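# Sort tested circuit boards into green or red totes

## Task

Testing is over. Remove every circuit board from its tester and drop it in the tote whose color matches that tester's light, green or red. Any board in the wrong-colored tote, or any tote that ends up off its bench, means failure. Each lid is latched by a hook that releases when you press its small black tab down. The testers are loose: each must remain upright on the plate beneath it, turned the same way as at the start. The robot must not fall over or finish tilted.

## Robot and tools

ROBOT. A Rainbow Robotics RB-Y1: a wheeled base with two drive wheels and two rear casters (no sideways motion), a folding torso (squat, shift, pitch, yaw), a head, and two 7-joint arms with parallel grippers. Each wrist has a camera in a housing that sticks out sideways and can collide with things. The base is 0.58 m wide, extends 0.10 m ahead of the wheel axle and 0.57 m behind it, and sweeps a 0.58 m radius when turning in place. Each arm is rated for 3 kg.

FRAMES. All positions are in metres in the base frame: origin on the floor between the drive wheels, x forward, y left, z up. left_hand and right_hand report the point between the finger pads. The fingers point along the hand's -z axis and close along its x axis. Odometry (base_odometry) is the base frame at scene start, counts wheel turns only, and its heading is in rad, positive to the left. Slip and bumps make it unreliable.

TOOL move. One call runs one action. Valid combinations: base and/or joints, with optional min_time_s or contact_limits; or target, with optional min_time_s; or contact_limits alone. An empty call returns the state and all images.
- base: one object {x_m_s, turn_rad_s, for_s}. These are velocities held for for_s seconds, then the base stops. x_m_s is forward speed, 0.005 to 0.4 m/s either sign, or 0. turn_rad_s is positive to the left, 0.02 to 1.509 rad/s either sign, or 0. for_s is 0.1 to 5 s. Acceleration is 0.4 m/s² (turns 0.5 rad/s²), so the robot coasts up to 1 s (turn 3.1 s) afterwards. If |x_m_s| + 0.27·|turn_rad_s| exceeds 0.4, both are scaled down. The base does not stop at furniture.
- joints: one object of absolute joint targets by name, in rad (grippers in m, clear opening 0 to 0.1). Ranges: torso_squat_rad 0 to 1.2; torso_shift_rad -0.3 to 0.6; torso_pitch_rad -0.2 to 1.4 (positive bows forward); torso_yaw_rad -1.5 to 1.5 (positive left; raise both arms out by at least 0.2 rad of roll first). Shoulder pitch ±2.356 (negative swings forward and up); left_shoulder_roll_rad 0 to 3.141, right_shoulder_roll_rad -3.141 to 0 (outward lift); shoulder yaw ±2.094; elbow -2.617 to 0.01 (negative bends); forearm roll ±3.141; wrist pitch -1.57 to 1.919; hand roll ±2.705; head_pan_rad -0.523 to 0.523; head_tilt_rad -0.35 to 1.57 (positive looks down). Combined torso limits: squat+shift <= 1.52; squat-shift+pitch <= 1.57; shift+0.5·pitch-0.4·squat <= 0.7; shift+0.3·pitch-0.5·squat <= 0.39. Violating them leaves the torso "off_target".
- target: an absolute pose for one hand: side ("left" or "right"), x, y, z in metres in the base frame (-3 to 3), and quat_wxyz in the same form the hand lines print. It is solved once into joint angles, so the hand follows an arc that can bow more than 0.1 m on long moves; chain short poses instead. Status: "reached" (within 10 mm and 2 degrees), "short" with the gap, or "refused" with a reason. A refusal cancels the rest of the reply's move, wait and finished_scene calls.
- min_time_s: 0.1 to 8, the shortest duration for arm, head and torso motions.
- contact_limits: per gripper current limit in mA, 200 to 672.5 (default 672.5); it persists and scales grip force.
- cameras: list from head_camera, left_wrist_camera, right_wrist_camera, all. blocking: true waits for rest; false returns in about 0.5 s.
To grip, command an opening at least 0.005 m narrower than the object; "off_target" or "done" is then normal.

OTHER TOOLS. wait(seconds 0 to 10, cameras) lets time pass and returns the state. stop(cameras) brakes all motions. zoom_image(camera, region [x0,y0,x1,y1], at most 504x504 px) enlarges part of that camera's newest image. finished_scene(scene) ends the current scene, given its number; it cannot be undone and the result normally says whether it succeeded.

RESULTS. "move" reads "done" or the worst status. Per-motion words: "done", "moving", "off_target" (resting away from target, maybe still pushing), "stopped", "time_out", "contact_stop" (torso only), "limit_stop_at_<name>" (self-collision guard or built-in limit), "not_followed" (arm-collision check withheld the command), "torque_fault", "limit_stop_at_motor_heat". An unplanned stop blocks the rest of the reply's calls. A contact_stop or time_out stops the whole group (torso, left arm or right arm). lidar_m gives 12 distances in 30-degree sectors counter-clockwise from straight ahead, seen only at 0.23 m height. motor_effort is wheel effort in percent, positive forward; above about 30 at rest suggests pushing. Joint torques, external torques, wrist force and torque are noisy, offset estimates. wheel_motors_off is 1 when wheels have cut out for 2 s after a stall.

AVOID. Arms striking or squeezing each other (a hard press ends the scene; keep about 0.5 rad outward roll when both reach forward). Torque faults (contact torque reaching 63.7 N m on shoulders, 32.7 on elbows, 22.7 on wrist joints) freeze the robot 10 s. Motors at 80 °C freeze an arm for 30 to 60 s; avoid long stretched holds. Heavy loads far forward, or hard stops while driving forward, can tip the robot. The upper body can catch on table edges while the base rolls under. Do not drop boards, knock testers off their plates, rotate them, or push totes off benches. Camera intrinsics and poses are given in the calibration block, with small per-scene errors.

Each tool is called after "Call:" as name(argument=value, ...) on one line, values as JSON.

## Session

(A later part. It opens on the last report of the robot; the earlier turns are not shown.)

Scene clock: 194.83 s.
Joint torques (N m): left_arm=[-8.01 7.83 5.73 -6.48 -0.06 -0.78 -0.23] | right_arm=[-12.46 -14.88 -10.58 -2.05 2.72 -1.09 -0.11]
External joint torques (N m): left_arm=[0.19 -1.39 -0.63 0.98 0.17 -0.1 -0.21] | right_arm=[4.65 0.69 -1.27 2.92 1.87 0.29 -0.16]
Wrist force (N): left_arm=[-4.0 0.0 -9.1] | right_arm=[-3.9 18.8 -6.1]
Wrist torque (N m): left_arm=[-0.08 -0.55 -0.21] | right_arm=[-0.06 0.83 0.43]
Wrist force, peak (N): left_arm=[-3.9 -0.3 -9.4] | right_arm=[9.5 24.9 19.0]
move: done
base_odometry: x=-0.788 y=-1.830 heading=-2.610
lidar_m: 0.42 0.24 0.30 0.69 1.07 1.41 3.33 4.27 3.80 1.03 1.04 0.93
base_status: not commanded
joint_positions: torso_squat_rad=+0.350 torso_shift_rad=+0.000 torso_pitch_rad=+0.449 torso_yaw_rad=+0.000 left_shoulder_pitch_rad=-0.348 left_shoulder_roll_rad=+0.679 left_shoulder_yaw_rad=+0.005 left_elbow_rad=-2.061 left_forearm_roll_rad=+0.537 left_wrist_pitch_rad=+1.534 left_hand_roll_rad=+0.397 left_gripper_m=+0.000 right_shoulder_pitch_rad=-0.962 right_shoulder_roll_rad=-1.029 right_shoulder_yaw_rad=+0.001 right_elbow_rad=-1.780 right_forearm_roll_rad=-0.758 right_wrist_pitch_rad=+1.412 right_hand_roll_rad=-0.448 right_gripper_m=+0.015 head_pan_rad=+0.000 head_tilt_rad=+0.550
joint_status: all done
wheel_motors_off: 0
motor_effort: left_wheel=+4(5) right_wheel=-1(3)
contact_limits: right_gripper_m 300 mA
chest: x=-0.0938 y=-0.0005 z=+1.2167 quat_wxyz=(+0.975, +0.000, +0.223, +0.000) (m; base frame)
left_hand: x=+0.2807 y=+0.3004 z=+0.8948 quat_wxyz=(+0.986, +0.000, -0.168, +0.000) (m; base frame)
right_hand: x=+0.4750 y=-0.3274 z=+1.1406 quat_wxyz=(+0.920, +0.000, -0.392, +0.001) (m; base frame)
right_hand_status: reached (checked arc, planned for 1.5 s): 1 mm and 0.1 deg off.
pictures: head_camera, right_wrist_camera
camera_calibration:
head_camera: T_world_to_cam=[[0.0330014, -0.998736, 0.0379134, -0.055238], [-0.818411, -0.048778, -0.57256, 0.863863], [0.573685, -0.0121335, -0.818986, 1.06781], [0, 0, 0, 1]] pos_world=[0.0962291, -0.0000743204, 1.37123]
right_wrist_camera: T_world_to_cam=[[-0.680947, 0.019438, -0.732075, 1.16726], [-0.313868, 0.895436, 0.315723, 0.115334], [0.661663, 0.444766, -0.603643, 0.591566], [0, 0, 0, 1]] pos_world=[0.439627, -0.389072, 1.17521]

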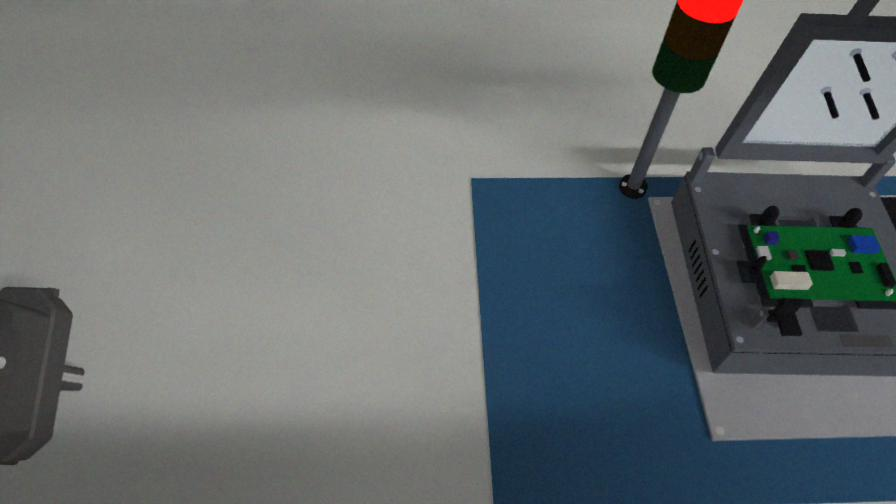

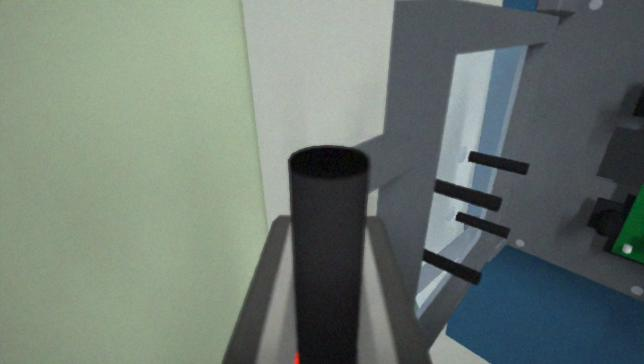

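Call:
move(joints={"right_gripper_m":0.03})

Call:
move(target={"side":"right","x":0.460,"y":-0.328,"z":1.154,"quat_wxyz":[0.92,0,-0.391,0]})

Call:
move(target={"side":"right","x":0.440,"y":-0.328,"z":1.173,"quat_wxyz":[0.92,0,-0.391,0]})

Call:
move(target={"side":"right","x":0.408,"y":-0.328,"z":1.2,"quat_wxyz":[0.92,0,-0.391,0]})

Call:
move(target={"side":"right","x":0.31,"y":-0.328,"z":1.15,"quat_wxyz":[0.985,0,-0.174,0]})

Call:
move(target={"side":"right","x":0.33,"y":-0.328,"z":1.06,"quat_wxyz":[1,0,0,0]}, cameras=["right_wrist_camera","head_camera"])

Scene clock: 204.30 s.
Joint torques (N m): left_arm=[-7.77 7.96 5.53 -6.45 -0.06 -0.8 -0.31] | right_arm=[-5.62 -10.65 -2.15 -0.17 -0.81 2.43 -0.16]
External joint torques (N m): left_arm=[0.44 -1.26 -0.82 1.01 0.18 -0.12 -0.29] | right_arm=[11.51 4.93 7.16 4.78 -1.66 3.81 -0.2]
Wrist force (N): left_arm=[-3.8 -0.1 -9.1] | right_arm=[15.7 10.4 4.6]
Wrist torque (N m): left_arm=[-0.06 -0.54 -0.21] | right_arm=[-0.02 0.44 0.37]
Wrist force, peak (N): left_arm=[-4.0 0.0 -9.5] | right_arm=[18.2 11.0 6.9]
move: done
base_odometry: x=-0.788 y=-1.830 heading=-2.610
lidar_m: 0.41 0.24 0.30 0.68 1.07 1.40 3.33 4.27 3.79 1.03 1.05 0.93
base_status: not commanded
joint_positions: torso_squat_rad=+0.350 torso_shift_rad=+0.000 torso_pitch_rad=+0.449 torso_yaw_rad=+0.000 left_shoulder_pitch_rad=-0.348 left_shoulder_roll_rad=+0.679 left_shoulder_yaw_rad=+0.005 left_elbow_rad=-2.061 left_forearm_roll_rad=+0.537 left_wrist_pitch_rad=+1.534 left_hand_roll_rad=+0.397 left_gripper_m=+0.000 right_shoulder_pitch_rad=-0.964 right_shoulder_roll_rad=-1.030 right_shoulder_yaw_rad=-0.002 right_elbow_rad=-1.781 right_forearm_roll_rad=-0.757 right_wrist_pitch_rad=+1.411 right_hand_roll_rad=-0.448 right_gripper_m=+0.030 head_pan_rad=+0.000 head_tilt_rad=+0.550
joint_status: all done
wheel_motors_off: 0
motor_effort: left_wheel=+3(5) right_wheel=-1(3)
contact_limits: right_gripper_m 300 mA
chest: x=-0.0939 y=-0.0005 z=+1.2168 quat_wxyz=(+0.975, +0.000, +0.223, +0.000) (m; base frame)
left_hand: x=+0.2807 y=+0.3003 z=+0.8950 quat_wxyz=(+0.986, +0.000, -0.168, +0.000) (m; base frame)
right_hand: x=+0.4754 y=-0.3280 z=+1.1430 quat_wxyz=(+0.919, +0.000, -0.394, +0.000) (m; base frame)
pictures: none

Scene clock: 205.20 s.
Joint torques (N m): left_arm=[-7.84 7.94 5.47 -6.44 -0.01 -0.79 -0.28] | right_arm=[-13.58 -14.77 -8.76 -3.64 0.45 -1.14 -0.05]
External joint torques (N m): left_arm=[0.36 -1.28 -0.89 1.02 0.23 -0.1 -0.26] | right_arm=[2.82 0.85 0.59 0.84 -0.44 0.22 -0.09]
Wrist force (N): left_arm=[-3.8 -0.2 -9.3] | right_arm=[-2.2 10.9 -11.4]
Wrist torque (N m): left_arm=[-0.07 -0.55 -0.21] | right_arm=[-0.10 0.62 0.49]
Wrist force, peak (N): left_arm=[-3.7 0.1 -9.4] | right_arm=[15.7 11.5 3.2]
move: done
base_odometry: x=-0.788 y=-1.830 heading=-2.610
lidar_m: 0.42 0.23 0.30 0.69 1.07 1.41 3.34 4.27 3.80 1.04 1.04 0.93
base_status: not commanded
joint_positions: torso_squat_rad=+0.350 torso_shift_rad=+0.000 torso_pitch_rad=+0.450 torso_yaw_rad=+0.000 left_shoulder_pitch_rad=-0.348 left_shoulder_roll_rad=+0.679 left_shoulder_yaw_rad=+0.005 left_elbow_rad=-2.061 left_forearm_roll_rad=+0.537 left_wrist_pitch_rad=+1.534 left_hand_roll_rad=+0.397 left_gripper_m=+0.000 right_shoulder_pitch_rad=-0.939 right_shoulder_roll_rad=-1.060 right_shoulder_yaw_rad=-0.036 right_elbow_rad=-1.850 right_forearm_roll_rad=-0.789 right_wrist_pitch_rad=+1.460 right_hand_roll_rad=-0.477 right_gripper_m=+0.030 head_pan_rad=+0.000 head_tilt_rad=+0.550
joint_status: all done
wheel_motors_off: 0
motor_effort: left_wheel=+4(5) right_wheel=-1(3)
contact_limits: right_gripper_m 300 mA
chest: x=-0.0935 y=-0.0007 z=+1.2167 quat_wxyz=(+0.975, +0.000, +0.223, +0.000) (m; base frame)
left_hand: x=+0.2809 y=+0.3002 z=+0.8947 quat_wxyz=(+0.986, +0.000, -0.168, +0.000) (m; base frame)
right_hand: x=+0.4604 y=-0.3281 z=+1.1538 quat_wxyz=(+0.920, +0.000, -0.391, +0.000) (m; base frame)
right_hand_status: reached (checked arc, planned for 0.3 s): 0 mm and 0.0 deg off.
pictures: none

Scene clock: 206.23 s.
Joint torques (N m): left_arm=[-7.76 8.1 5.71 -6.6 -0.01 -0.82 -0.27] | right_arm=[-12.79 -15.03 -9.14 -3.34 0.54 -1.45 -0.11]
External joint torques (N m): left_arm=[0.43 -1.13 -0.65 0.86 0.23 -0.13 -0.25] | right_arm=[2.65 0.63 0.18 0.43 -0.39 -0.12 -0.15]
Wrist force (N): left_arm=[-3.5 -0.1 -9.2] | right_arm=[-2.4 10.6 -11.6]
Wrist torque (N m): left_arm=[-0.05 -0.52 -0.21] | right_arm=[-0.07 0.60 0.48]
Wrist force, peak (N): left_arm=[-3.9 0.2 -9.4] | right_arm=[-3.2 11.1 -12.2]
move: done
base_odometry: x=-0.788 y=-1.830 heading=-2.610
lidar_m: 0.43 0.24 0.30 0.68 1.07 1.41 3.34 4.26 3.79 1.03 1.04 0.93
base_status: not commanded
joint_positions: torso_squat_rad=+0.350 torso_shift_rad=+0.000 torso_pitch_rad=+0.450 torso_yaw_rad=+0.000 left_shoulder_pitch_rad=-0.348 left_shoulder_roll_rad=+0.679 left_shoulder_yaw_rad=+0.005 left_elbow_rad=-2.061 left_forearm_roll_rad=+0.537 left_wrist_pitch_rad=+1.534 left_hand_roll_rad=+0.397 left_gripper_m=+0.000 right_shoulder_pitch_rad=-0.913 right_shoulder_roll_rad=-1.102 right_shoulder_yaw_rad=-0.090 right_elbow_rad=-1.939 right_forearm_roll_rad=-0.838 right_wrist_pitch_rad=+1.525 right_hand_roll_rad=-0.515 right_gripper_m=+0.030 head_pan_rad=+0.000 head_tilt_rad=+0.550
joint_status: all done
wheel_motors_off: 0
motor_effort: left_wheel=+2(4) right_wheel=-2(3)
contact_limits: right_gripper_m 300 mA
chest: x=-0.0935 y=-0.0007 z=+1.2167 quat_wxyz=(+0.975, +0.000, +0.223, +0.000) (m; base frame)
left_hand: x=+0.2809 y=+0.3002 z=+0.8947 quat_wxyz=(+0.986, +0.000, -0.167, +0.000) (m; base frame)
right_hand: x=+0.4402 y=-0.3279 z=+1.1732 quat_wxyz=(+0.920, +0.000, -0.391, +0.000) (m; base frame)
right_hand_status: reached (checked arc, planned for 0.3 s): 0 mm and 0.0 deg off.
pictures: none

Scene clock: 207.13 s.
Joint torques (N m): left_arm=[-7.93 8.12 5.61 -6.53 -0.03 -0.8 -0.29] | right_arm=[-11.21 -15.05 -8.97 -2.31 0.64 -1.37 -0.13]
External joint torques (N m): left_arm=[0.27 -1.11 -0.75 0.93 0.21 -0.12 -0.27] | right_arm=[2.75 0.62 0.09 0.32 -0.35 -0.08 -0.17]
Wrist force (N): left_arm=[-3.8 -0.1 -9.2] | right_arm=[-2.7 10.9 -11.3]
Wrist torque (N m): left_arm=[-0.08 -0.53 -0.22] | right_arm=[-0.11 0.57 0.50]
Wrist force, peak (N): left_arm=[-4.2 -0.2 -9.3] | right_arm=[-3.0 11.2 -12.7]
move: done
base_odometry: x=-0.788 y=-1.830 heading=-2.610
lidar_m: 0.42 0.24 0.30 0.69 1.06 1.40 3.34 4.26 3.80 1.04 1.03 0.93
base_status: not commanded
joint_positions: torso_squat_rad=+0.350 torso_shift_rad=+0.000 torso_pitch_rad=+0.450 torso_yaw_rad=+0.000 left_shoulder_pitch_rad=-0.348 left_shoulder_roll_rad=+0.679 left_shoulder_yaw_rad=+0.005 left_elbow_rad=-2.061 left_forearm_roll_rad=+0.537 left_wrist_pitch_rad=+1.534 left_hand_roll_rad=+0.397 left_gripper_m=+0.000 right_shoulder_pitch_rad=-0.873 right_shoulder_roll_rad=-1.161 right_shoulder_yaw_rad=-0.186 right_elbow_rad=-2.061 right_forearm_roll_rad=-0.923 right_wrist_pitch_rad=+1.618 right_hand_roll_rad=-0.569 right_gripper_m=+0.030 head_pan_rad=+0.000 head_tilt_rad=+0.550
joint_status: all done
wheel_motors_off: 0
motor_effort: left_wheel=+1(4) right_wheel=-2(4)
contact_limits: right_gripper_m 300 mA
chest: x=-0.0935 y=-0.0007 z=+1.2167 quat_wxyz=(+0.975, +0.000, +0.223, +0.000) (m; base frame)
left_hand: x=+0.2809 y=+0.3002 z=+0.8947 quat_wxyz=(+0.986, +0.000, -0.167, +0.000) (m; base frame)
right_hand: x=+0.4083 y=-0.3279 z=+1.2002 quat_wxyz=(+0.920, +0.000, -0.391, +0.000) (m; base frame)
right_hand_status: reached (checked arc, planned for 0.4 s): 0 mm and 0.1 deg off.
pictures: none

Scene clock: 208.00 s.
Joint torques (N m): left_arm=[-7.85 8.02 5.58 -6.47 0.03 -0.78 -0.25] | right_arm=[-10.25 -15.37 -8.86 -1.29 0.68 -0.93 0.03]
External joint torques (N m): left_arm=[0.35 -1.2 -0.77 0.99 0.27 -0.1 -0.23] | right_arm=[2.08 0.44 0.16 0.05 0.04 -0.36 0.01]
Wrist force (N): left_arm=[-3.9 0.3 -9.3] | right_arm=[0.0 11.1 -12.9]
Wrist torque (N m): left_arm=[-0.11 -0.56 -0.20] | right_arm=[-0.11 0.74 0.52]
Wrist force, peak (N): left_arm=[-4.1 0.0 -9.3] | right_arm=[-1.0 11.5 -12.8]
move: done
base_odometry: x=-0.788 y=-1.830 heading=-2.610
lidar_m: 0.43 0.24 0.31 0.69 1.07 1.41 3.34 4.26 3.79 1.04 1.04 0.93
base_status: not commanded
joint_positions: torso_squat_rad=+0.350 torso_shift_rad=+0.000 torso_pitch_rad=+0.450 torso_yaw_rad=+0.000 left_shoulder_pitch_rad=-0.348 left_shoulder_roll_rad=+0.679 left_shoulder_yaw_rad=+0.005 left_elbow_rad=-2.061 left_forearm_roll_rad=+0.537 left_wrist_pitch_rad=+1.534 left_hand_roll_rad=+0.397 left_gripper_m=+0.000 right_shoulder_pitch_rad=-0.823 right_shoulder_roll_rad=-1.269 right_shoulder_yaw_rad=-0.186 right_elbow_rad=-2.101 right_forearm_roll_rad=-1.287 right_wrist_pitch_rad=+1.919 right_hand_roll_rad=-0.692 right_gripper_m=+0.030 head_pan_rad=+0.000 head_tilt_rad=+0.550
joint_status: all done
wheel_motors_off: 0
motor_effort: left_wheel=+3(4) right_wheel=-2(4)
contact_limits: right_gripper_m 300 mA
chest: x=-0.0935 y=-0.0007 z=+1.2167 quat_wxyz=(+0.975, +0.000, +0.223, +0.000) (m; base frame)
left_hand: x=+0.2809 y=+0.3002 z=+0.8947 quat_wxyz=(+0.986, +0.000, -0.167, +0.000) (m; base frame)
right_hand: x=+0.3102 y=-0.3280 z=+1.1501 quat_wxyz=(+0.985, +0.000, -0.174, +0.000) (m; base frame)
right_hand_status: reached (checked arc, planned for 0.5 s): 0 mm and 0.0 deg off.
pictures: none

Scene clock: 209.13 s.
Joint torques (N m): left_arm=[-7.78 8.08 5.57 -6.65 0.03 -0.8 -0.27] | right_arm=[-15.75 -13.73 -9.01 -2.11 0.15 -0.11 0.05]
External joint torques (N m): left_arm=[0.41 -1.15 -0.78 0.81 0.26 -0.12 -0.25] | right_arm=[0.69 1.88 0.67 0.99 -0.1 -0.07 0.05]
Wrist force (N): left_arm=[-3.6 0.3 -9.0] | right_arm=[2.2 10.8 -13.3]
Wrist torque (N m): left_arm=[-0.11 -0.53 -0.22] | right_arm=[-0.06 0.85 0.55]
Wrist force, peak (N): left_arm=[-3.8 0.1 -9.7] | right_arm=[2.3 11.7 -13.5]
move: done
base_odometry: x=-0.788 y=-1.830 heading=-2.610
lidar_m: 0.42 0.24 0.31 0.70 1.07 1.41 3.34 4.27 3.79 1.03 1.03 0.93
base_status: not commanded
joint_positions: torso_squat_rad=+0.350 torso_shift_rad=+0.000 torso_pitch_rad=+0.450 torso_yaw_rad=+0.000 left_shoulder_pitch_rad=-0.348 left_shoulder_roll_rad=+0.679 left_shoulder_yaw_rad=+0.005 left_elbow_rad=-2.061 left_forearm_roll_rad=+0.537 left_wrist_pitch_rad=+1.534 left_hand_roll_rad=+0.397 left_gripper_m=+0.000 right_shoulder_pitch_rad=-1.046 right_shoulder_roll_rad=-1.175 right_shoulder_yaw_rad=+0.235 right_elbow_rad=-1.679 right_forearm_roll_rad=-1.263 right_wrist_pitch_rad=+1.919 right_hand_roll_rad=-0.552 right_gripper_m=+0.030 head_pan_rad=+0.000 head_tilt_rad=+0.550
joint_status: all done
wheel_motors_off: 0
motor_effort: left_wheel=+2(4) right_wheel=-3(4)
contact_limits: right_gripper_m 300 mA
chest: x=-0.0935 y=-0.0007 z=+1.2167 quat_wxyz=(+0.975, +0.000, +0.223, +0.000) (m; base frame)
left_hand: x=+0.2809 y=+0.3002 z=+0.8947 quat_wxyz=(+0.986, +0.000, -0.167, +0.000) (m; base frame)
right_hand: x=+0.3298 y=-0.3284 z=+1.0605 quat_wxyz=(+1.000, +0.000, -0.004, -0.001) (m; base frame)
right_hand_status: reached (checked arc, planned for 0.8 s): 1 mm and 0.4 deg off.
pictures: head_camera, right_wrist_camera
camera_calibration:
head_camera: T_world_to_cam=[[0.0328836, -0.998753, 0.0375648, -0.0550547], [-0.818655, -0.0484767, -0.572235, 0.863641], [0.573343, -0.0119355, -0.819229, 1.06778], [0, 0, 0, 1]] pos_world=[0.0966297, -0.000375091, 1.37103]
right_wrist_camera: T_world_to_cam=[[-0.999476, 0.0217308, -0.0240042, 0.364651], [0.00879332, 0.895643, 0.444687, -0.147158], [0.0311626, 0.444243, -0.895364, 1.15692], [0, 0, 0, 1]] pos_world=[0.329702, -0.390076, 1.11006]

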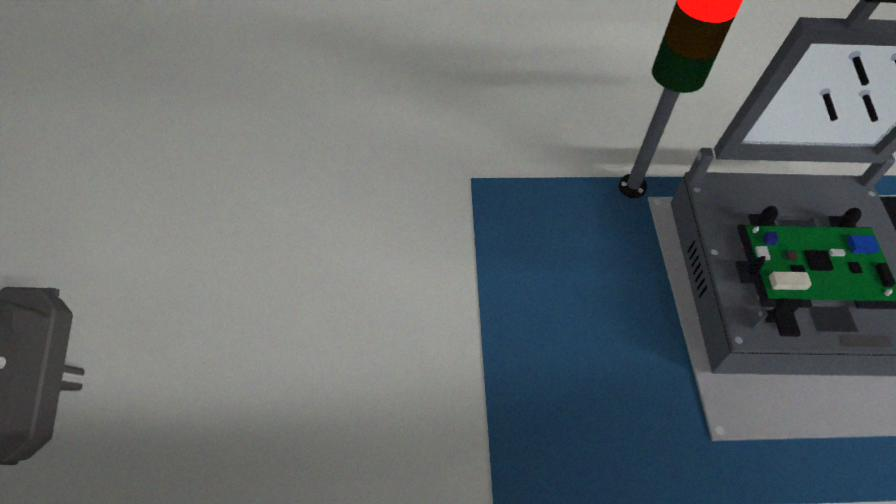

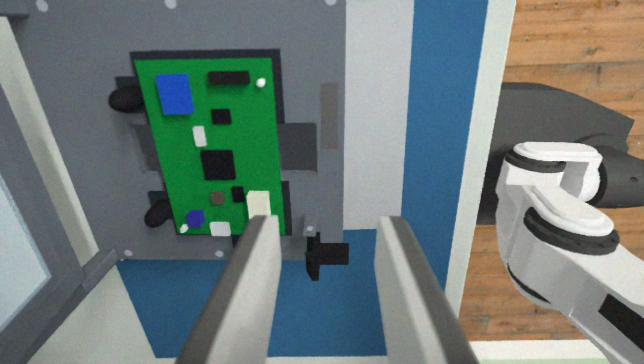

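Call:
move(joints={"right_gripper_m":0.087}, contact_limits={"right_gripper_m":672})

Call:
move(target={"side":"right","x":0.347,"y":-0.327,"z":1.05,"quat_wxyz":[0.9976,0,-0.07,0]})

Call:
move(target={"side":"right","x":0.375,"y":-0.327,"z":1.01,"quat_wxyz":[0.9976,0,-0.07,0]}, cameras=["right_wrist_camera"])

Scene clock: 222.87 s.
Joint torques (N m): left_arm=[-7.98 7.99 5.78 -6.6 0.03 -0.82 -0.23] | right_arm=[-15.94 -13.85 -8.87 -2.2 0.16 -0.11 0.02]
External joint torques (N m): left_arm=[0.22 -1.24 -0.58 0.87 0.27 -0.14 -0.21] | right_arm=[0.5 1.76 0.81 0.9 -0.09 -0.07 0.02]
Wrist force (N): left_arm=[-3.8 0.2 -9.7] | right_arm=[2.0 10.7 -13.4]
Wrist torque (N m): left_arm=[-0.10 -0.54 -0.20] | right_arm=[-0.05 0.82 0.55]
Wrist force, peak (N): left_arm=[-3.8 0.2 -9.7] | right_arm=[2.2 11.1 -13.6]
move: done
base_odometry: x=-0.788 y=-1.830 heading=-2.610
lidar_m: 0.42 0.24 0.30 0.69 1.07 1.41 3.34 4.27 3.79 1.03 1.04 0.93
base_status: not commanded
joint_positions: torso_squat_rad=+0.350 torso_shift_rad=+0.000 torso_pitch_rad=+0.450 torso_yaw_rad=+0.000 left_shoulder_pitch_rad=-0.348 left_shoulder_roll_rad=+0.679 left_shoulder_yaw_rad=+0.005 left_elbow_rad=-2.061 left_forearm_roll_rad=+0.537 left_wrist_pitch_rad=+1.534 left_hand_roll_rad=+0.397 left_gripper_m=+0.000 right_shoulder_pitch_rad=-1.046 right_shoulder_roll_rad=-1.175 right_shoulder_yaw_rad=+0.235 right_elbow_rad=-1.679 right_forearm_roll_rad=-1.263 right_wrist_pitch_rad=+1.919 right_hand_roll_rad=-0.552 right_gripper_m=+0.087 head_pan_rad=+0.000 head_tilt_rad=+0.550
joint_status: all done
wheel_motors_off: 0
motor_effort: left_wheel=+2(4) right_wheel=-1(4)
contact_limits: right_gripper_m 672 mA
chest: x=-0.0935 y=-0.0007 z=+1.2167 quat_wxyz=(+0.975, +0.000, +0.223, +0.000) (m; base frame)
left_hand: x=+0.2809 y=+0.3002 z=+0.8947 quat_wxyz=(+0.986, +0.000, -0.167, +0.000) (m; base frame)
right_hand: x=+0.3298 y=-0.3284 z=+1.0605 quat_wxyz=(+1.000, +0.000, -0.004, -0.001) (m; base frame)
pictures: none

Scene clock: 223.63 s.
Joint torques (N m): left_arm=[-7.89 7.96 5.62 -6.54 -0.07 -0.76 -0.22] | right_arm=[-14.57 -15.04 -10.39 -3.14 0.07 -0.15 -0.14]
External joint torques (N m): left_arm=[0.31 -1.26 -0.74 0.92 0.16 -0.08 -0.2] | right_arm=[1.27 0.75 -0.39 0.08 -0.33 0.12 -0.15]
Wrist force (N): left_arm=[-4.0 0.0 -9.1] | right_arm=[1.6 10.8 -13.5]
Wrist torque (N m): left_arm=[-0.09 -0.56 -0.21] | right_arm=[-0.07 0.83 0.54]
Wrist force, peak (N): left_arm=[-4.3 0.6 -9.3] | right_arm=[1.5 11.3 -13.7]
move: done
base_odometry: x=-0.788 y=-1.830 heading=-2.610
lidar_m: 0.42 0.24 0.30 0.69 1.07 1.41 3.34 4.27 3.79 1.04 1.04 0.93
base_status: not commanded
joint_positions: torso_squat_rad=+0.350 torso_shift_rad=+0.000 torso_pitch_rad=+0.450 torso_yaw_rad=+0.000 left_shoulder_pitch_rad=-0.348 left_shoulder_roll_rad=+0.679 left_shoulder_yaw_rad=+0.005 left_elbow_rad=-2.061 left_forearm_roll_rad=+0.537 left_wrist_pitch_rad=+1.534 left_hand_roll_rad=+0.397 left_gripper_m=+0.000 right_shoulder_pitch_rad=-0.967 right_shoulder_roll_rad=-1.179 right_shoulder_yaw_rad=+0.206 right_elbow_rad=-1.752 right_forearm_roll_rad=-1.186 right_wrist_pitch_rad=+1.787 right_hand_roll_rad=-0.559 right_gripper_m=+0.087 head_pan_rad=+0.000 head_tilt_rad=+0.550
joint_status: all done
wheel_motors_off: 0
motor_effort: left_wheel=+2(4) right_wheel=-1(4)
contact_limits: right_gripper_m 672 mA
chest: x=-0.0935 y=-0.0007 z=+1.2167 quat_wxyz=(+0.975, +0.000, +0.223, +0.000) (m; base frame)
left_hand: x=+0.2809 y=+0.3002 z=+0.8947 quat_wxyz=(+0.986, +0.000, -0.167, +0.000) (m; base frame)
right_hand: x=+0.3470 y=-0.3270 z=+1.0501 quat_wxyz=(+0.998, +0.000, -0.070, +0.000) (m; base frame)
right_hand_status: reached (checked arc, planned for 0.3 s): 0 mm and 0.0 deg off.
pictures: none

Scene clock: 224.60 s.
Joint torques (N m): left_arm=[-7.92 7.77 5.62 -6.57 -0.01 -0.77 -0.29] | right_arm=[-17.17 -14.25 -8.58 -3.13 0.11 -0.3 -0.01]
External joint torques (N m): left_arm=[0.28 -1.46 -0.74 0.89 0.22 -0.09 -0.27] | right_arm=[0.09 1.34 1.13 0.96 -0.28 -0.01 -0.02]
Wrist force (N): left_arm=[-3.8 0.0 -9.2] | right_arm=[1.2 11.0 -13.2]
Wrist torque (N m): left_arm=[-0.09 -0.56 -0.21] | right_arm=[-0.06 0.78 0.53]
Wrist force, peak (N): left_arm=[-4.2 0.1 -9.4] | right_arm=[0.8 11.5 -14.5]
move: done
base_odometry: x=-0.788 y=-1.830 heading=-2.610
lidar_m: 0.41 0.24 0.30 0.69 1.07 1.41 3.35 4.27 3.79 1.04 1.03 0.93
base_status: not commanded
joint_positions: torso_squat_rad=+0.350 torso_shift_rad=+0.000 torso_pitch_rad=+0.450 torso_yaw_rad=+0.000 left_shoulder_pitch_rad=-0.348 left_shoulder_roll_rad=+0.679 left_shoulder_yaw_rad=+0.005 left_elbow_rad=-2.061 left_forearm_roll_rad=+0.537 left_wrist_pitch_rad=+1.534 left_hand_roll_rad=+0.397 left_gripper_m=+0.000 right_shoulder_pitch_rad=-1.010 right_shoulder_roll_rad=-1.090 right_shoulder_yaw_rad=+0.288 right_elbow_rad=-1.588 right_forearm_roll_rad=-1.086 right_wrist_pitch_rad=+1.699 right_hand_roll_rad=-0.474 right_gripper_m=+0.087 head_pan_rad=+0.000 head_tilt_rad=+0.550
joint_status: all done
wheel_motors_off: 0
motor_effort: left_wheel=+3(4) right_wheel=-1(4)
contact_limits: right_gripper_m 672 mA
chest: x=-0.0935 y=-0.0007 z=+1.2167 quat_wxyz=(+0.975, +0.000, +0.223, +0.000) (m; base frame)
left_hand: x=+0.2809 y=+0.3002 z=+0.8947 quat_wxyz=(+0.986, +0.000, -0.167, +0.000) (m; base frame)
right_hand: x=+0.3745 y=-0.3269 z=+1.0103 quat_wxyz=(+0.997, +0.000, -0.071, +0.000) (m; base frame)
right_hand_status: reached (checked arc, planned for 0.5 s): 1 mm and 0.1 deg off.
pictures: right_wrist_camera
camera_calibration:
right_wrist_camera: T_world_to_cam=[[-0.987198, 0.0201253, -0.158222, 0.538616], [-0.0523383, 0.896201, 0.44055, -0.0992535], [0.150665, 0.443191, -0.883675, 1.05303], [0, 0, 0, 1]] pos_world=[0.367872, -0.388581, 1.05948]

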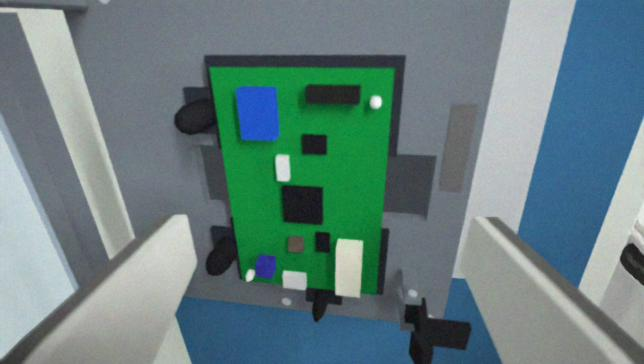

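Call:
move(target={"side":"right","x":0.393,"y":-0.326,"z":0.975,"quat_wxyz":[0.9976,0,-0.07,0]})

Call:
move(target={"side":"right","x":0.393,"y":-0.326,"z":0.955,"quat_wxyz":[0.9976,0,-0.07,0]}, cameras=["right_wrist_camera"])

Call:
move(target={"side":"right","x":0.393,"y":-0.326,"z":0.937,"quat_wxyz":[0.9976,0,-0.07,0]}, cameras=["right_wrist_camera"])

Scene clock: 232.00 s.
Joint torques (N m): left_arm=[-7.75 7.97 5.55 -6.51 -0.01 -0.83 -0.25] | right_arm=[-17.65 -13.96 -8.25 -3.58 0.21 -0.2 0.06]
External joint torques (N m): left_arm=[0.45 -1.26 -0.81 0.95 0.23 -0.14 -0.23] | right_arm=[0.61 1.37 0.99 1.08 -0.17 0.11 0.05]
Wrist force (N): left_arm=[-3.9 0.0 -9.3] | right_arm=[1.3 10.9 -12.7]
Wrist torque (N m): left_arm=[-0.08 -0.56 -0.21] | right_arm=[-0.07 0.82 0.53]
Wrist force, peak (N): left_arm=[-3.6 0.0 -9.6] | right_arm=[1.1 11.2 -14.1]
move: done
base_odometry: x=-0.788 y=-1.830 heading=-2.610
lidar_m: 0.42 0.24 0.30 0.69 1.06 1.40 3.33 4.27 3.79 1.03 1.03 0.93
base_status: not commanded
joint_positions: torso_squat_rad=+0.350 torso_shift_rad=+0.000 torso_pitch_rad=+0.450 torso_yaw_rad=+0.000 left_shoulder_pitch_rad=-0.348 left_shoulder_roll_rad=+0.679 left_shoulder_yaw_rad=+0.005 left_elbow_rad=-2.061 left_forearm_roll_rad=+0.537 left_wrist_pitch_rad=+1.534 left_hand_roll_rad=+0.397 left_gripper_m=+0.000 right_shoulder_pitch_rad=-1.038 right_shoulder_roll_rad=-1.015 right_shoulder_yaw_rad=+0.342 right_elbow_rad=-1.445 right_forearm_roll_rad=-1.018 right_wrist_pitch_rad=+1.616 right_hand_roll_rad=-0.408 right_gripper_m=+0.087 head_pan_rad=+0.000 head_tilt_rad=+0.550
joint_status: all done
wheel_motors_off: 0
motor_effort: left_wheel=+3(4) right_wheel=-2(4)
contact_limits: right_gripper_m 672 mA
chest: x=-0.0935 y=-0.0007 z=+1.2167 quat_wxyz=(+0.975, +0.000, +0.223, +0.000) (m; base frame)
left_hand: x=+0.2809 y=+0.3002 z=+0.8947 quat_wxyz=(+0.986, +0.000, -0.167, +0.000) (m; base frame)
right_hand: x=+0.3927 y=-0.3260 z=+0.9753 quat_wxyz=(+0.998, +0.000, -0.071, +0.000) (m; base frame)
right_hand_status: reached (checked arc, planned for 0.4 s): 0 mm and 0.1 deg off.
pictures: none

Scene clock: 232.70 s.
Joint torques (N m): left_arm=[-7.78 7.91 5.71 -6.5 -0.07 -0.83 -0.25] | right_arm=[-17.02 -14.23 -8.33 -3.74 0.52 -0.22 0.11]
External joint torques (N m): left_arm=[0.41 -1.31 -0.65 0.97 0.16 -0.15 -0.24] | right_arm=[1.21 1.04 0.76 1.09 0.15 0.09 0.1]
Wrist force (N): left_arm=[-3.8 -0.1 -8.8] | right_arm=[1.4 12.0 -12.4]
Wrist torque (N m): left_arm=[-0.06 -0.56 -0.20] | right_arm=[-0.03 0.78 0.48]
Wrist force, peak (N): left_arm=[-3.8 0.0 -9.6] | right_arm=[0.7 14.7 -14.0]
move: done
base_odometry: x=-0.788 y=-1.830 heading=-2.610
lidar_m: 0.42 0.24 0.29 0.69 1.07 1.41 3.34 4.27 3.79 1.03 1.03 0.93
base_status: not commanded
joint_positions: torso_squat_rad=+0.350 torso_shift_rad=+0.000 torso_pitch_rad=+0.450 torso_yaw_rad=+0.000 left_shoulder_pitch_rad=-0.348 left_shoulder_roll_rad=+0.679 left_shoulder_yaw_rad=+0.005 left_elbow_rad=-2.061 left_forearm_roll_rad=+0.537 left_wrist_pitch_rad=+1.534 left_hand_roll_rad=+0.397 left_gripper_m=+0.000 right_shoulder_pitch_rad=-1.020 right_shoulder_roll_rad=-0.990 right_shoulder_yaw_rad=+0.359 right_elbow_rad=-1.413 right_forearm_roll_rad=-0.995 right_wrist_pitch_rad=+1.571 right_hand_roll_rad=-0.393 right_gripper_m=+0.087 head_pan_rad=+0.000 head_tilt_rad=+0.550
joint_status: all done
wheel_motors_off: 0
motor_effort: left_wheel=+3(5) right_wheel=-1(4)
contact_limits: right_gripper_m 672 mA
chest: x=-0.0935 y=-0.0007 z=+1.2167 quat_wxyz=(+0.975, +0.000, +0.223, +0.000) (m; base frame)
left_hand: x=+0.2809 y=+0.3002 z=+0.8947 quat_wxyz=(+0.986, +0.000, -0.167, +0.000) (m; base frame)
right_hand: x=+0.3931 y=-0.3260 z=+0.9552 quat_wxyz=(+0.998, +0.000, -0.070, +0.000) (m; base frame)
right_hand_status: reached (checked arc, planned for 0.2 s): 0 mm and 0.0 deg off.
pictures: right_wrist_camera
camera_calibration:
right_wrist_camera: T_world_to_cam=[[-0.987398, 0.0202775, -0.156953, 0.547178], [-0.0517365, 0.895905, 0.441224, -0.0758798], [0.149561, 0.443783, -0.883565, 1.00153], [0, 0, 0, 1]] pos_world=[0.386566, -0.387578, 1.00428]

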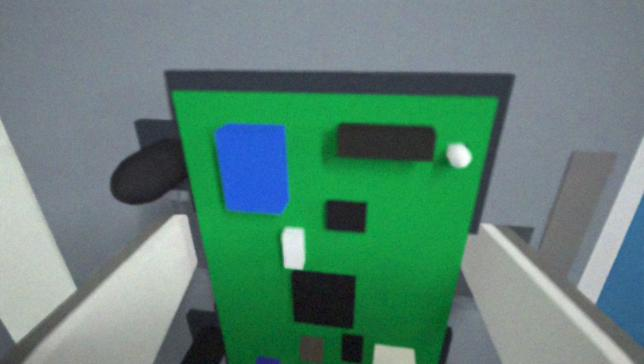

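Scene clock: 233.23 s.
Joint torques (N m): left_arm=[-7.95 8.04 5.85 -6.63 0.03 -0.88 -0.27] | right_arm=[-14.04 -17.39 -7.4 -1.66 2.22 0.59 0.61]
External joint torques (N m): left_arm=[0.25 -1.18 -0.51 0.84 0.27 -0.2 -0.25] | right_arm=[4.17 -2.22 1.54 3.31 1.85 0.9 0.6]
Wrist force (N): left_arm=[-3.9 -0.2 -9.1] | right_arm=[1.9 21.9 -12.5]
Wrist torque (N m): left_arm=[-0.06 -0.55 -0.21] | right_arm=[-0.01 0.82 -0.03]
Wrist force, peak (N): left_arm=[-4.0 -0.2 -9.8] | right_arm=[1.0 22.0 -14.1]
move: done
base_odometry: x=-0.788 y=-1.830 heading=-2.610
lidar_m: 0.42 0.24 0.30 0.69 1.06 1.41 3.34 4.26 3.79 1.03 1.04 0.93
base_status: not commanded
joint_positions: torso_squat_rad=+0.350 torso_shift_rad=+0.000 torso_pitch_rad=+0.450 torso_yaw_rad=+0.000 left_shoulder_pitch_rad=-0.348 left_shoulder_roll_rad=+0.679 left_shoulder_yaw_rad=+0.005 left_elbow_rad=-2.061 left_forearm_roll_rad=+0.537 left_wrist_pitch_rad=+1.534 left_hand_roll_rad=+0.397 left_gripper_m=+0.000 right_shoulder_pitch_rad=-1.006 right_shoulder_roll_rad=-0.967 right_shoulder_yaw_rad=+0.373 right_elbow_rad=-1.382 right_forearm_roll_rad=-0.974 right_wrist_pitch_rad=+1.528 right_hand_roll_rad=-0.379 right_gripper_m=+0.087 head_pan_rad=+0.000 head_tilt_rad=+0.550
joint_status: all done
wheel_motors_off: 0
motor_effort: left_wheel=+3(5) right_wheel=-4(4)
contact_limits: right_gripper_m 672 mA
chest: x=-0.0935 y=-0.0006 z=+1.2167 quat_wxyz=(+0.975, +0.000, +0.223, +0.000) (m; base frame)
left_hand: x=+0.2808 y=+0.3003 z=+0.8947 quat_wxyz=(+0.986, +0.000, -0.167, +0.000) (m; base frame)
right_hand: x=+0.3934 y=-0.3251 z=+0.9375 quat_wxyz=(+0.997, +0.001, -0.071, +0.000) (m; base frame)
right_hand_status: reached (checked arc, planned for 0.2 s): 1 mm and 0.1 deg off.
pictures: right_wrist_camera
camera_calibration:
right_wrist_camera: T_world_to_cam=[[-0.987284, 0.0194794, -0.157766, 0.545118], [-0.0530353, 0.895237, 0.442423, -0.0696753], [0.149856, 0.445165, -0.88282, 0.985089], [0, 0, 0, 1]] pos_world=[0.386869, -0.38677, 0.986483]

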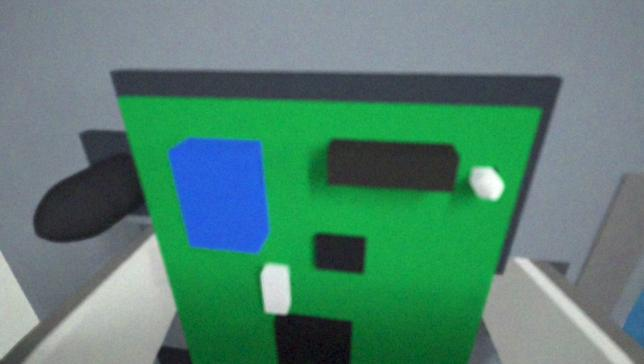

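Call:
move(target={"side":"right","x":0.393,"y":-0.322,"z":0.931,"quat_wxyz":[0.9976,0,-0.07,0]})

Call:
move(joints={"right_gripper_m":0.05}, cameras=["right_wrist_camera"])

Scene clock: 250.33 s.
Joint torques (N m): left_arm=[-7.83 8.06 6.01 -6.54 -0.03 -0.82 -0.27] | right_arm=[-15.39 -14.77 -7.49 -3.73 0.54 -0.13 0.27]
External joint torques (N m): left_arm=[0.37 -1.16 -0.35 0.92 0.21 -0.14 -0.26] | right_arm=[2.85 0.24 1.39 1.29 0.17 0.18 0.26]
Wrist force (N): left_arm=[-3.9 0.1 -8.7] | right_arm=[1.3 10.8 -12.5]
Wrist torque (N m): left_arm=[-0.10 -0.56 -0.20] | right_arm=[-0.06 0.78 0.53]
Wrist force, peak (N): left_arm=[-3.9 -0.1 -9.5] | right_arm=[1.4 21.2 -14.1]
move: done
base_odometry: x=-0.788 y=-1.830 heading=-2.610
lidar_m: 0.42 0.24 0.30 0.69 1.07 1.41 3.34 4.27 3.79 1.03 1.04 0.92
base_status: not commanded
joint_positions: torso_squat_rad=+0.350 torso_shift_rad=+0.000 torso_pitch_rad=+0.450 torso_yaw_rad=+0.000 left_shoulder_pitch_rad=-0.348 left_shoulder_roll_rad=+0.679 left_shoulder_yaw_rad=+0.005 left_elbow_rad=-2.061 left_forearm_roll_rad=+0.537 left_wrist_pitch_rad=+1.534 left_hand_roll_rad=+0.397 left_gripper_m=+0.000 right_shoulder_pitch_rad=-1.004 right_shoulder_roll_rad=-0.955 right_shoulder_yaw_rad=+0.381 right_elbow_rad=-1.377 right_forearm_roll_rad=-0.963 right_wrist_pitch_rad=+1.518 right_hand_roll_rad=-0.384 right_gripper_m=+0.087 head_pan_rad=+0.000 head_tilt_rad=+0.550
joint_status: all done
wheel_motors_off: 0
motor_effort: left_wheel=+4(4) right_wheel=-3(4)
contact_limits: right_gripper_m 672 mA
chest: x=-0.0935 y=-0.0007 z=+1.2167 quat_wxyz=(+0.975, +0.000, +0.223, +0.000) (m; base frame)
left_hand: x=+0.2808 y=+0.3002 z=+0.8947 quat_wxyz=(+0.986, +0.000, -0.167, +0.000) (m; base frame)
right_hand: x=+0.3931 y=-0.3219 z=+0.9315 quat_wxyz=(+0.998, +0.000, -0.070, +0.000) (m; base frame)
right_hand_status: reached (checked arc, planned for 0.1 s): 1 mm and 0.1 deg off.
pictures: none

Scene clock: 251.23 s.
Joint torques (N m): left_arm=[-8 8.04 5.72 -6.55 0 -0.75 -0.32] | right_arm=[-11.58 -13.46 -6.03 -3.6 -1.27 2.94 0.27]
External joint torques (N m): left_arm=[0.19 -1.18 -0.63 0.91 0.24 -0.07 -0.3] | right_arm=[6.67 1.55 2.85 1.43 -1.64 3.25 0.27]
Wrist force (N): left_arm=[-3.7 0.1 -9.1] | right_arm=[14.8 10.8 -16.0]
Wrist torque (N m): left_arm=[-0.09 -0.54 -0.19] | right_arm=[-0.06 0.71 0.50]
Wrist force, peak (N): left_arm=[-3.9 0.1 -9.4] | right_arm=[23.6 9.3 -15.8]
move: off_target
base_odometry: x=-0.788 y=-1.830 heading=-2.610
lidar_m: 0.41 0.23 0.31 0.69 1.07 1.41 3.34 4.27 3.79 1.04 1.04 0.92
base_status: not commanded
joint_positions: torso_squat_rad=+0.350 torso_shift_rad=+0.000 torso_pitch_rad=+0.450 torso_yaw_rad=+0.000 left_shoulder_pitch_rad=-0.348 left_shoulder_roll_rad=+0.679 left_shoulder_yaw_rad=+0.005 left_elbow_rad=-2.061 left_forearm_roll_rad=+0.537 left_wrist_pitch_rad=+1.534 left_hand_roll_rad=+0.397 left_gripper_m=+0.000 right_shoulder_pitch_rad=-1.004 right_shoulder_roll_rad=-0.955 right_shoulder_yaw_rad=+0.381 right_elbow_rad=-1.377 right_forearm_roll_rad=-0.963 right_wrist_pitch_rad=+1.518 right_hand_roll_rad=-0.384 right_gripper_m=+0.070 head_pan_rad=+0.000 head_tilt_rad=+0.550
joint_status: right_gripper_m off_target (ended at +0.070, target +0.050)
wheel_motors_off: 0
motor_effort: left_wheel=+3(4) right_wheel=-7(10)
contact_limits: right_gripper_m 672 mA
chest: x=-0.0933 y=-0.0007 z=+1.2167 quat_wxyz=(+0.975, +0.000, +0.223, +0.000) (m; base frame)
left_hand: x=+0.2809 y=+0.3003 z=+0.8946 quat_wxyz=(+0.986, +0.000, -0.167, +0.000) (m; base frame)
right_hand: x=+0.3940 y=-0.3218 z=+0.9319 quat_wxyz=(+0.997, +0.000, -0.071, +0.000) (m; base frame)
pictures: right_wrist_camera
camera_calibration:
right_wrist_camera: T_world_to_cam=[[-0.987046, 0.0201314, -0.159171, 0.546124], [-0.0529366, 0.895673, 0.441551, -0.0691853], [0.151454, 0.444257, -0.883005, 0.97792], [0, 0, 0, 1]] pos_world=[0.387277, -0.383475, 0.980984]

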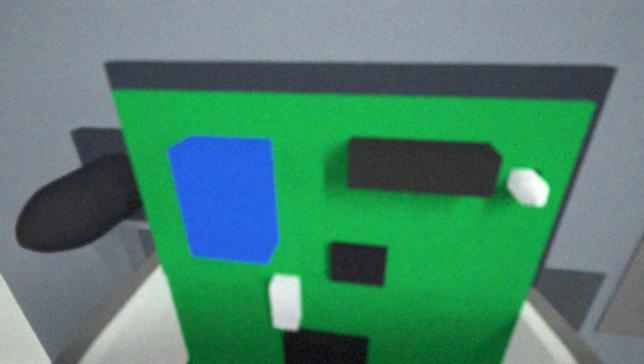

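Gripped. Lift.

Call:
move(target={"side":"right","x":0.393,"y":-0.322,"z":0.955,"quat_wxyz":[0.9976,0,-0.07,0]}, min_time_s=4)

Call:
move(target={"side":"right","x":0.375,"y":-0.322,"z":1.0,"quat_wxyz":[0.9976,0,-0.07,0]}, min_time_s=3)

Call:
move(target={"side":"right","x":0.34,"y":-0.3,"z":1.1,"quat_wxyz":[0.9976,0,-0.07,0]}, min_time_s=2, cameras=["right_wrist_camera","head_camera"])

Scene clock: 260.23 s.
Joint torques (N m): left_arm=[-7.92 8.09 5.86 -6.53 -0.06 -0.78 -0.3] | right_arm=[-18.52 -15.76 -9.79 -4.97 -0.21 -0.08 -0.33]
External joint torques (N m): left_arm=[0.27 -1.13 -0.5 0.94 0.18 -0.1 -0.28] | right_arm=[-0.24 -0.64 -0.7 -0.12 -0.59 0.22 -0.34]
Wrist force (N): left_arm=[-3.8 -0.1 -9.2] | right_arm=[0.8 10.6 -13.4]
Wrist torque (N m): left_arm=[-0.06 -0.56 -0.21] | right_arm=[-0.04 0.80 0.54]
Wrist force, peak (N): left_arm=[-3.8 -0.1 -9.5] | right_arm=[17.7 9.6 -21.9]
move: done
base_odometry: x=-0.788 y=-1.830 heading=-2.610
lidar_m: 0.43 0.24 0.30 0.69 1.07 1.40 3.35 4.27 3.79 1.03 1.04 0.93
base_status: not commanded
joint_positions: torso_squat_rad=+0.350 torso_shift_rad=+0.000 torso_pitch_rad=+0.450 torso_yaw_rad=+0.000 left_shoulder_pitch_rad=-0.348 left_shoulder_roll_rad=+0.679 left_shoulder_yaw_rad=+0.005 left_elbow_rad=-2.061 left_forearm_roll_rad=+0.537 left_wrist_pitch_rad=+1.534 left_hand_roll_rad=+0.397 left_gripper_m=+0.000 right_shoulder_pitch_rad=-1.022 right_shoulder_roll_rad=-0.985 right_shoulder_yaw_rad=+0.362 right_elbow_rad=-1.420 right_forearm_roll_rad=-0.991 right_wrist_pitch_rad=+1.574 right_hand_roll_rad=-0.403 right_gripper_m=+0.070 head_pan_rad=+0.000 head_tilt_rad=+0.550
joint_status: all done
wheel_motors_off: 0
motor_effort: left_wheel=+1(4) right_wheel=-6(10)
contact_limits: right_gripper_m 672 mA
chest: x=-0.0934 y=-0.0007 z=+1.2167 quat_wxyz=(+0.975, +0.000, +0.223, +0.000) (m; base frame)
left_hand: x=+0.2809 y=+0.3002 z=+0.8946 quat_wxyz=(+0.986, +0.000, -0.167, +0.000) (m; base frame)
right_hand: x=+0.3928 y=-0.3220 z=+0.9548 quat_wxyz=(+0.998, +0.000, -0.070, +0.000) (m; base frame)
right_hand_status: reached (checked arc, planned for 4.0 s): 0 mm and 0.0 deg off.
pictures: none

Scene clock: 263.57 s.
Joint torques (N m): left_arm=[-7.91 7.93 5.8 -6.47 -0.07 -0.8 -0.25] | right_arm=[-14.27 -15.87 -10.62 -4.25 -0.21 -0.19 -0.32]
External joint torques (N m): left_arm=[0.29 -1.29 -0.56 0.99 0.17 -0.12 -0.24] | right_arm=[3.1 -0.5 -0.97 -0.02 -0.59 0.1 -0.33]
Wrist force (N): left_arm=[-3.8 0.0 -9.1] | right_arm=[1.2 10.8 -13.5]
Wrist torque (N m): left_arm=[-0.07 -0.55 -0.21] | right_arm=[-0.06 0.80 0.51]
Wrist force, peak (N): left_arm=[-4.0 0.1 -9.5] | right_arm=[1.3 11.2 -13.7]
move: done
base_odometry: x=-0.788 y=-1.830 heading=-2.610
lidar_m: 0.42 0.24 0.30 0.70 1.07 1.41 3.34 4.26 3.79 1.03 1.04 0.93
base_status: not commanded
joint_positions: torso_squat_rad=+0.350 torso_shift_rad=+0.000 torso_pitch_rad=+0.450 torso_yaw_rad=+0.000 left_shoulder_pitch_rad=-0.348 left_shoulder_roll_rad=+0.679 left_shoulder_yaw_rad=+0.005 left_elbow_rad=-2.061 left_forearm_roll_rad=+0.537 left_wrist_pitch_rad=+1.534 left_hand_roll_rad=+0.397 left_gripper_m=+0.000 right_shoulder_pitch_rad=-1.006 right_shoulder_roll_rad=-1.069 right_shoulder_yaw_rad=+0.304 right_elbow_rad=-1.580 right_forearm_roll_rad=-1.067 right_wrist_pitch_rad=+1.683 right_hand_roll_rad=-0.478 right_gripper_m=+0.070 head_pan_rad=+0.000 head_tilt_rad=+0.550
joint_status: all done
wheel_motors_off: 0
motor_effort: left_wheel=+2(4) right_wheel=-7(9)
contact_limits: right_gripper_m 672 mA
chest: x=-0.0934 y=-0.0007 z=+1.2167 quat_wxyz=(+0.975, +0.000, +0.223, +0.000) (m; base frame)
left_hand: x=+0.2809 y=+0.3002 z=+0.8946 quat_wxyz=(+0.986, +0.000, -0.167, +0.000) (m; base frame)
right_hand: x=+0.3753 y=-0.3219 z=+1.0000 quat_wxyz=(+0.998, +0.000, -0.070, +0.000) (m; base frame)
right_hand_status: reached (checked arc, planned for 3.0 s): 0 mm and 0.1 deg off.
pictures: none

Scene clock: 265.90 s.
Joint torques (N m): left_arm=[-7.93 7.93 5.74 -6.53 0.02 -0.81 -0.34] | right_arm=[-16.7 -15.03 -10.22 -2.6 -0.11 -0.03 -0.28]
External joint torques (N m): left_arm=[0.26 -1.29 -0.62 0.93 0.25 -0.13 -0.32] | right_arm=[-0.23 -0.55 -0.53 -0.07 -0.51 0.22 -0.29]
Wrist force (N): left_arm=[-3.9 0.0 -9.5] | right_arm=[1.4 10.6 -13.5]
Wrist torque (N m): left_arm=[-0.08 -0.56 -0.20] | right_arm=[-0.06 0.81 0.53]
Wrist force, peak (N): left_arm=[-3.9 0.0 -9.5] | right_arm=[1.5 10.9 -13.9]
move: done
base_odometry: x=-0.788 y=-1.830 heading=-2.610
lidar_m: 0.42 0.24 0.31 0.69 1.07 1.40 3.34 4.26 3.79 1.03 1.04 0.93
base_status: not commanded
joint_positions: torso_squat_rad=+0.350 torso_shift_rad=+0.000 torso_pitch_rad=+0.450 torso_yaw_rad=+0.000 left_shoulder_pitch_rad=-0.348 left_shoulder_roll_rad=+0.679 left_shoulder_yaw_rad=+0.005 left_elbow_rad=-2.061 left_forearm_roll_rad=+0.537 left_wrist_pitch_rad=+1.534 left_hand_roll_rad=+0.397 left_gripper_m=+0.000 right_shoulder_pitch_rad=-1.103 right_shoulder_roll_rad=-1.186 right_shoulder_yaw_rad=+0.213 right_elbow_rad=-1.813 right_forearm_roll_rad=-1.263 right_wrist_pitch_rad=+1.919 right_hand_roll_rad=-0.674 right_gripper_m=+0.070 head_pan_rad=+0.000 head_tilt_rad=+0.550
joint_status: all done
wheel_motors_off: 0
motor_effort: left_wheel=+3(4) right_wheel=-5(8)
contact_limits: right_gripper_m 672 mA
chest: x=-0.0934 y=-0.0007 z=+1.2167 quat_wxyz=(+0.975, +0.000, +0.223, +0.000) (m; base frame)
left_hand: x=+0.2809 y=+0.3002 z=+0.8946 quat_wxyz=(+0.986, +0.000, -0.167, +0.000) (m; base frame)
right_hand: x=+0.3402 y=-0.3000 z=+1.0996 quat_wxyz=(+0.998, +0.000, -0.070, +0.000) (m; base frame)
right_hand_status: reached (checked arc, planned for 2.0 s): 0 mm and 0.0 deg off.
pictures: head_camera, right_wrist_camera
camera_calibration:
head_camera: T_world_to_cam=[[0.0330273, -0.998749, 0.0375379, -0.0549346], [-0.818696, -0.0485781, -0.572169, 0.86364], [0.573277, -0.011835, -0.819276, 1.0678], [0, 0, 0, 1]] pos_world=[0.0967295, -0.000274555, 1.37103]
right_wrist_camera: T_world_to_cam=[[-0.987543, 0.0197557, -0.156102, 0.515961], [-0.0518345, 0.895863, 0.441297, -0.1656], [0.148564, 0.443891, -0.88368, 1.12604], [0, 0, 0, 1]] pos_world=[0.333661, -0.361677, 1.14868]

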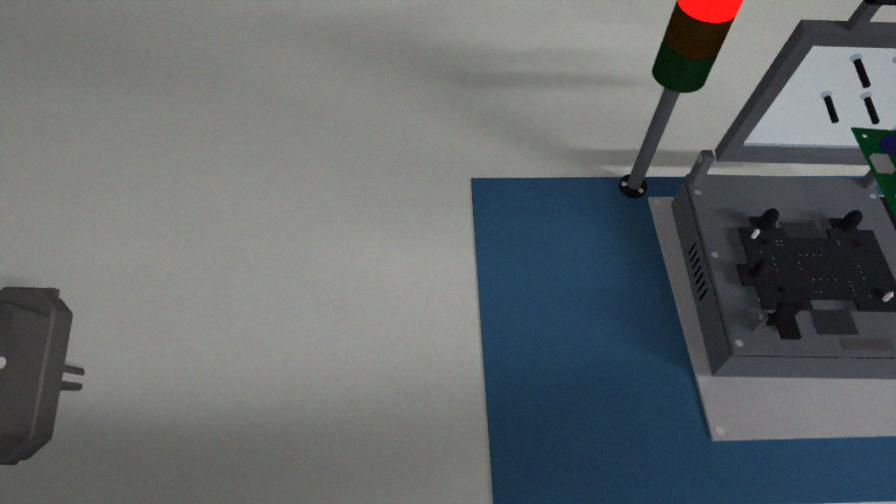

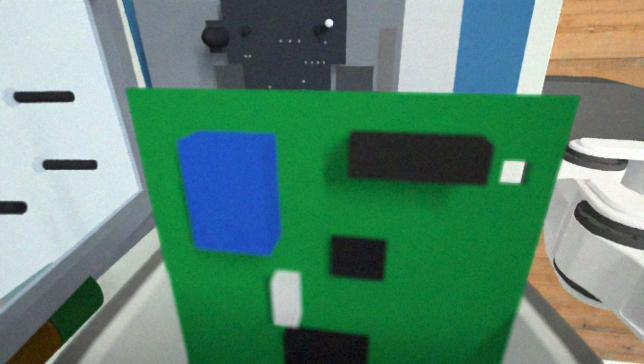

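Call:
move(base={"x_m_s":-0.3,"for_s":2.5})

Call:
move(base={"turn_rad_s":-0.9,"for_s":3.224}, joints={"torso_pitch_rad":0.2,"head_tilt_rad":0.45})

Call:
move(base={"x_m_s":0.4,"for_s":5}, cameras=["head_camera"])

Scene clock: 280.60 s.
Joint torques (N m): left_arm=[-7.76 7.98 5.78 -6.61 -0.01 -0.81 -0.28] | right_arm=[-16.19 -14.4 -9.59 -2.44 0.02 -0.2 -0.28]
External joint torques (N m): left_arm=[0.44 -1.25 -0.58 0.85 0.23 -0.13 -0.26] | right_arm=[0.28 0.08 0.11 0.1 -0.38 0.05 -0.29]
Wrist force (N): left_arm=[-3.7 -0.1 -9.4] | right_arm=[1.4 10.7 -13.8]
Wrist torque (N m): left_arm=[-0.07 -0.55 -0.20] | right_arm=[-0.05 0.82 0.52]
Wrist force, peak (N): left_arm=[-3.7 0.0 -9.6] | right_arm=[1.4 10.9 -14.0]
move: done
base_odometry: x=-0.141 y=-1.450 heading=-2.610
lidar_m: 0.98 0.99 1.05 0.99 1.02 1.35 3.23 3.50 3.85 3.63 1.44 1.42
base_status: done (sent for 2.5 of 2.5 s)
joint_positions: torso_squat_rad=+0.350 torso_shift_rad=+0.000 torso_pitch_rad=+0.450 torso_yaw_rad=+0.000 left_shoulder_pitch_rad=-0.348 left_shoulder_roll_rad=+0.679 left_shoulder_yaw_rad=+0.005 left_elbow_rad=-2.061 left_forearm_roll_rad=+0.537 left_wrist_pitch_rad=+1.534 left_hand_roll_rad=+0.397 left_gripper_m=+0.000 right_shoulder_pitch_rad=-1.103 right_shoulder_roll_rad=-1.186 right_shoulder_yaw_rad=+0.213 right_elbow_rad=-1.813 right_forearm_roll_rad=-1.263 right_wrist_pitch_rad=+1.919 right_hand_roll_rad=-0.674 right_gripper_m=+0.070 head_pan_rad=+0.000 head_tilt_rad=+0.550
joint_status: not commanded
wheel_motors_off: 0
motor_effort: left_wheel=+5(29) right_wheel=+0(22)
contact_limits: right_gripper_m 672 mA
chest: x=-0.0935 y=-0.0007 z=+1.2167 quat_wxyz=(+0.975, +0.000, +0.223, +0.000) (m; base frame)
left_hand: x=+0.2808 y=+0.3002 z=+0.8947 quat_wxyz=(+0.986, +0.000, -0.167, +0.000) (m; base frame)
right_hand: x=+0.3401 y=-0.3001 z=+1.0998 quat_wxyz=(+0.998, +0.000, -0.070, +0.000) (m; base frame)
pictures: none

Scene clock: 285.90 s.
Joint torques (N m): left_arm=[-11.41 8.57 6.3 -5.97 -0.19 -1.07 -0.33] | right_arm=[-17.01 -12.69 -9.43 -1.45 0.25 -0.62 -0.32]
External joint torques (N m): left_arm=[0.61 -1.04 -0.51 0.94 0.21 0.01 -0.3] | right_arm=[0.55 0.03 -0.19 -0.08 -0.41 0.02 -0.34]
Wrist force (N): left_arm=[-5.2 0.3 -8.4] | right_arm=[-0.5 10.9 -13.3]
Wrist torque (N m): left_arm=[-0.09 -0.62 -0.18] | right_arm=[-0.09 0.71 0.53]
Wrist force, peak (N): left_arm=[-5.2 0.0 -8.8] | right_arm=[1.8 11.1 -13.9]
move: done
base_odometry: x=-0.141 y=-1.450 heading=+0.764
lidar_m: 3.43 4.25 3.63 2.18 1.41 1.64 0.97 1.11 1.03 1.02 1.11 1.78
base_status: done (sent for 3.23 of 3.23 s)
joint_positions: torso_squat_rad=+0.350 torso_shift_rad=+0.000 torso_pitch_rad=+0.200 torso_yaw_rad=+0.000 left_shoulder_pitch_rad=-0.348 left_shoulder_roll_rad=+0.679 left_shoulder_yaw_rad=+0.005 left_elbow_rad=-2.061 left_forearm_roll_rad=+0.537 left_wrist_pitch_rad=+1.534 left_hand_roll_rad=+0.397 left_gripper_m=+0.000 right_shoulder_pitch_rad=-1.103 right_shoulder_roll_rad=-1.186 right_shoulder_yaw_rad=+0.213 right_elbow_rad=-1.813 right_forearm_roll_rad=-1.263 right_wrist_pitch_rad=+1.919 right_hand_roll_rad=-0.674 right_gripper_m=+0.070 head_pan_rad=+0.000 head_tilt_rad=+0.450
joint_status: all done
wheel_motors_off: 0
motor_effort: left_wheel=+3(27) right_wheel=+2(23)
contact_limits: right_gripper_m 672 mA
chest: x=-0.1667 y=-0.0007 z=+1.2413 quat_wxyz=(+0.995, +0.000, +0.100, +0.000) (m; base frame)
left_hand: x=+0.2758 y=+0.3001 z=+1.0220 quat_wxyz=(+0.957, +0.000, -0.289, +0.000) (m; base frame)
right_hand: x=+0.2823 y=-0.3002 z=+1.2353 quat_wxyz=(+0.981, +0.000, -0.194, +0.000) (m; base frame)
pictures: none

Scene clock: 292.47 s.
Joint torques (N m): left_arm=[-11.44 8.36 6.22 -6.03 -0.11 -1.08 -0.28] | right_arm=[-17.09 -12.35 -9.46 -1.28 0.2 -0.59 -0.29]
External joint torques (N m): left_arm=[0.58 -1.25 -0.59 0.88 0.3 0 -0.25] | right_arm=[0.46 0.38 -0.23 0.09 -0.47 0.05 -0.31]
Wrist force (N): left_arm=[-5.0 0.1 -8.3] | right_arm=[-0.2 10.9 -12.8]
Wrist torque (N m): left_arm=[-0.08 -0.59 -0.18] | right_arm=[-0.07 0.71 0.51]
Wrist force, peak (N): left_arm=[-5.4 -0.2 -8.6] | right_arm=[-0.2 10.8 -13.6]
move: done
base_odometry: x=+1.304 y=-0.067 heading=+0.763
lidar_m: 1.43 1.57 2.64 3.23 3.60 3.00 2.97 1.69 1.39 1.39 1.51 1.75
base_status: done (sent for 5 of 5 s)
joint_positions: torso_squat_rad=+0.350 torso_shift_rad=+0.000 torso_pitch_rad=+0.200 torso_yaw_rad=+0.000 left_shoulder_pitch_rad=-0.348 left_shoulder_roll_rad=+0.679 left_shoulder_yaw_rad=+0.005 left_elbow_rad=-2.061 left_forearm_roll_rad=+0.537 left_wrist_pitch_rad=+1.534 left_hand_roll_rad=+0.397 left_gripper_m=+0.000 right_shoulder_pitch_rad=-1.103 right_shoulder_roll_rad=-1.186 right_shoulder_yaw_rad=+0.212 right_elbow_rad=-1.813 right_forearm_roll_rad=-1.263 right_wrist_pitch_rad=+1.919 right_hand_roll_rad=-0.674 right_gripper_m=+0.070 head_pan_rad=+0.000 head_tilt_rad=+0.450
joint_status: not commanded
wheel_motors_off: 0
motor_effort: left_wheel=-3(31) right_wheel=+0(28)
contact_limits: right_gripper_m 672 mA
chest: x=-0.1666 y=-0.0007 z=+1.2413 quat_wxyz=(+0.995, +0.000, +0.100, +0.000) (m; base frame)
left_hand: x=+0.2759 y=+0.3001 z=+1.0219 quat_wxyz=(+0.957, +0.000, -0.289, +0.000) (m; base frame)
right_hand: x=+0.2824 y=-0.3002 z=+1.2353 quat_wxyz=(+0.981, +0.000, -0.194, +0.000) (m; base frame)
pictures: head_camera
camera_calibration:
head_camera: T_world_to_cam=[[0.0178191, -0.998761, 0.0464545, -0.0671819], [-0.572955, -0.0482767, -0.818164, 1.17103], [0.819393, -0.0120373, -0.573105, 0.84648], [0, 0, 0, 1]] pos_world=[-0.0214586, -0.000375988, 1.44633]

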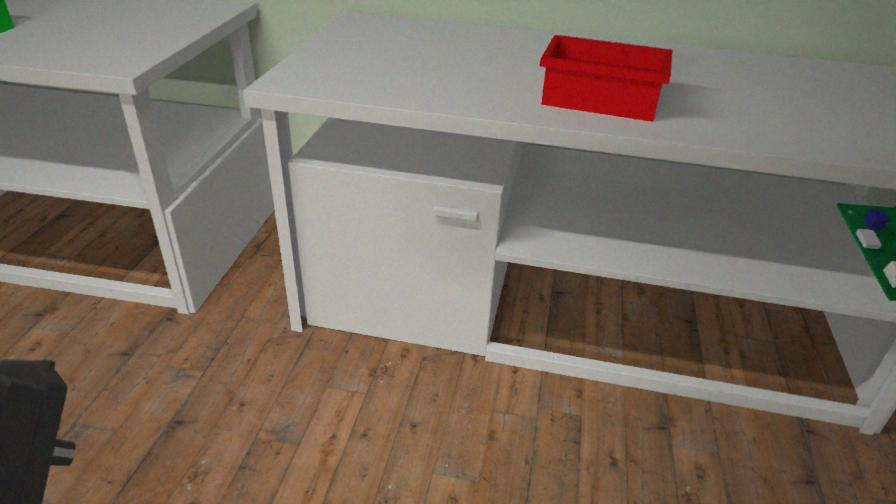

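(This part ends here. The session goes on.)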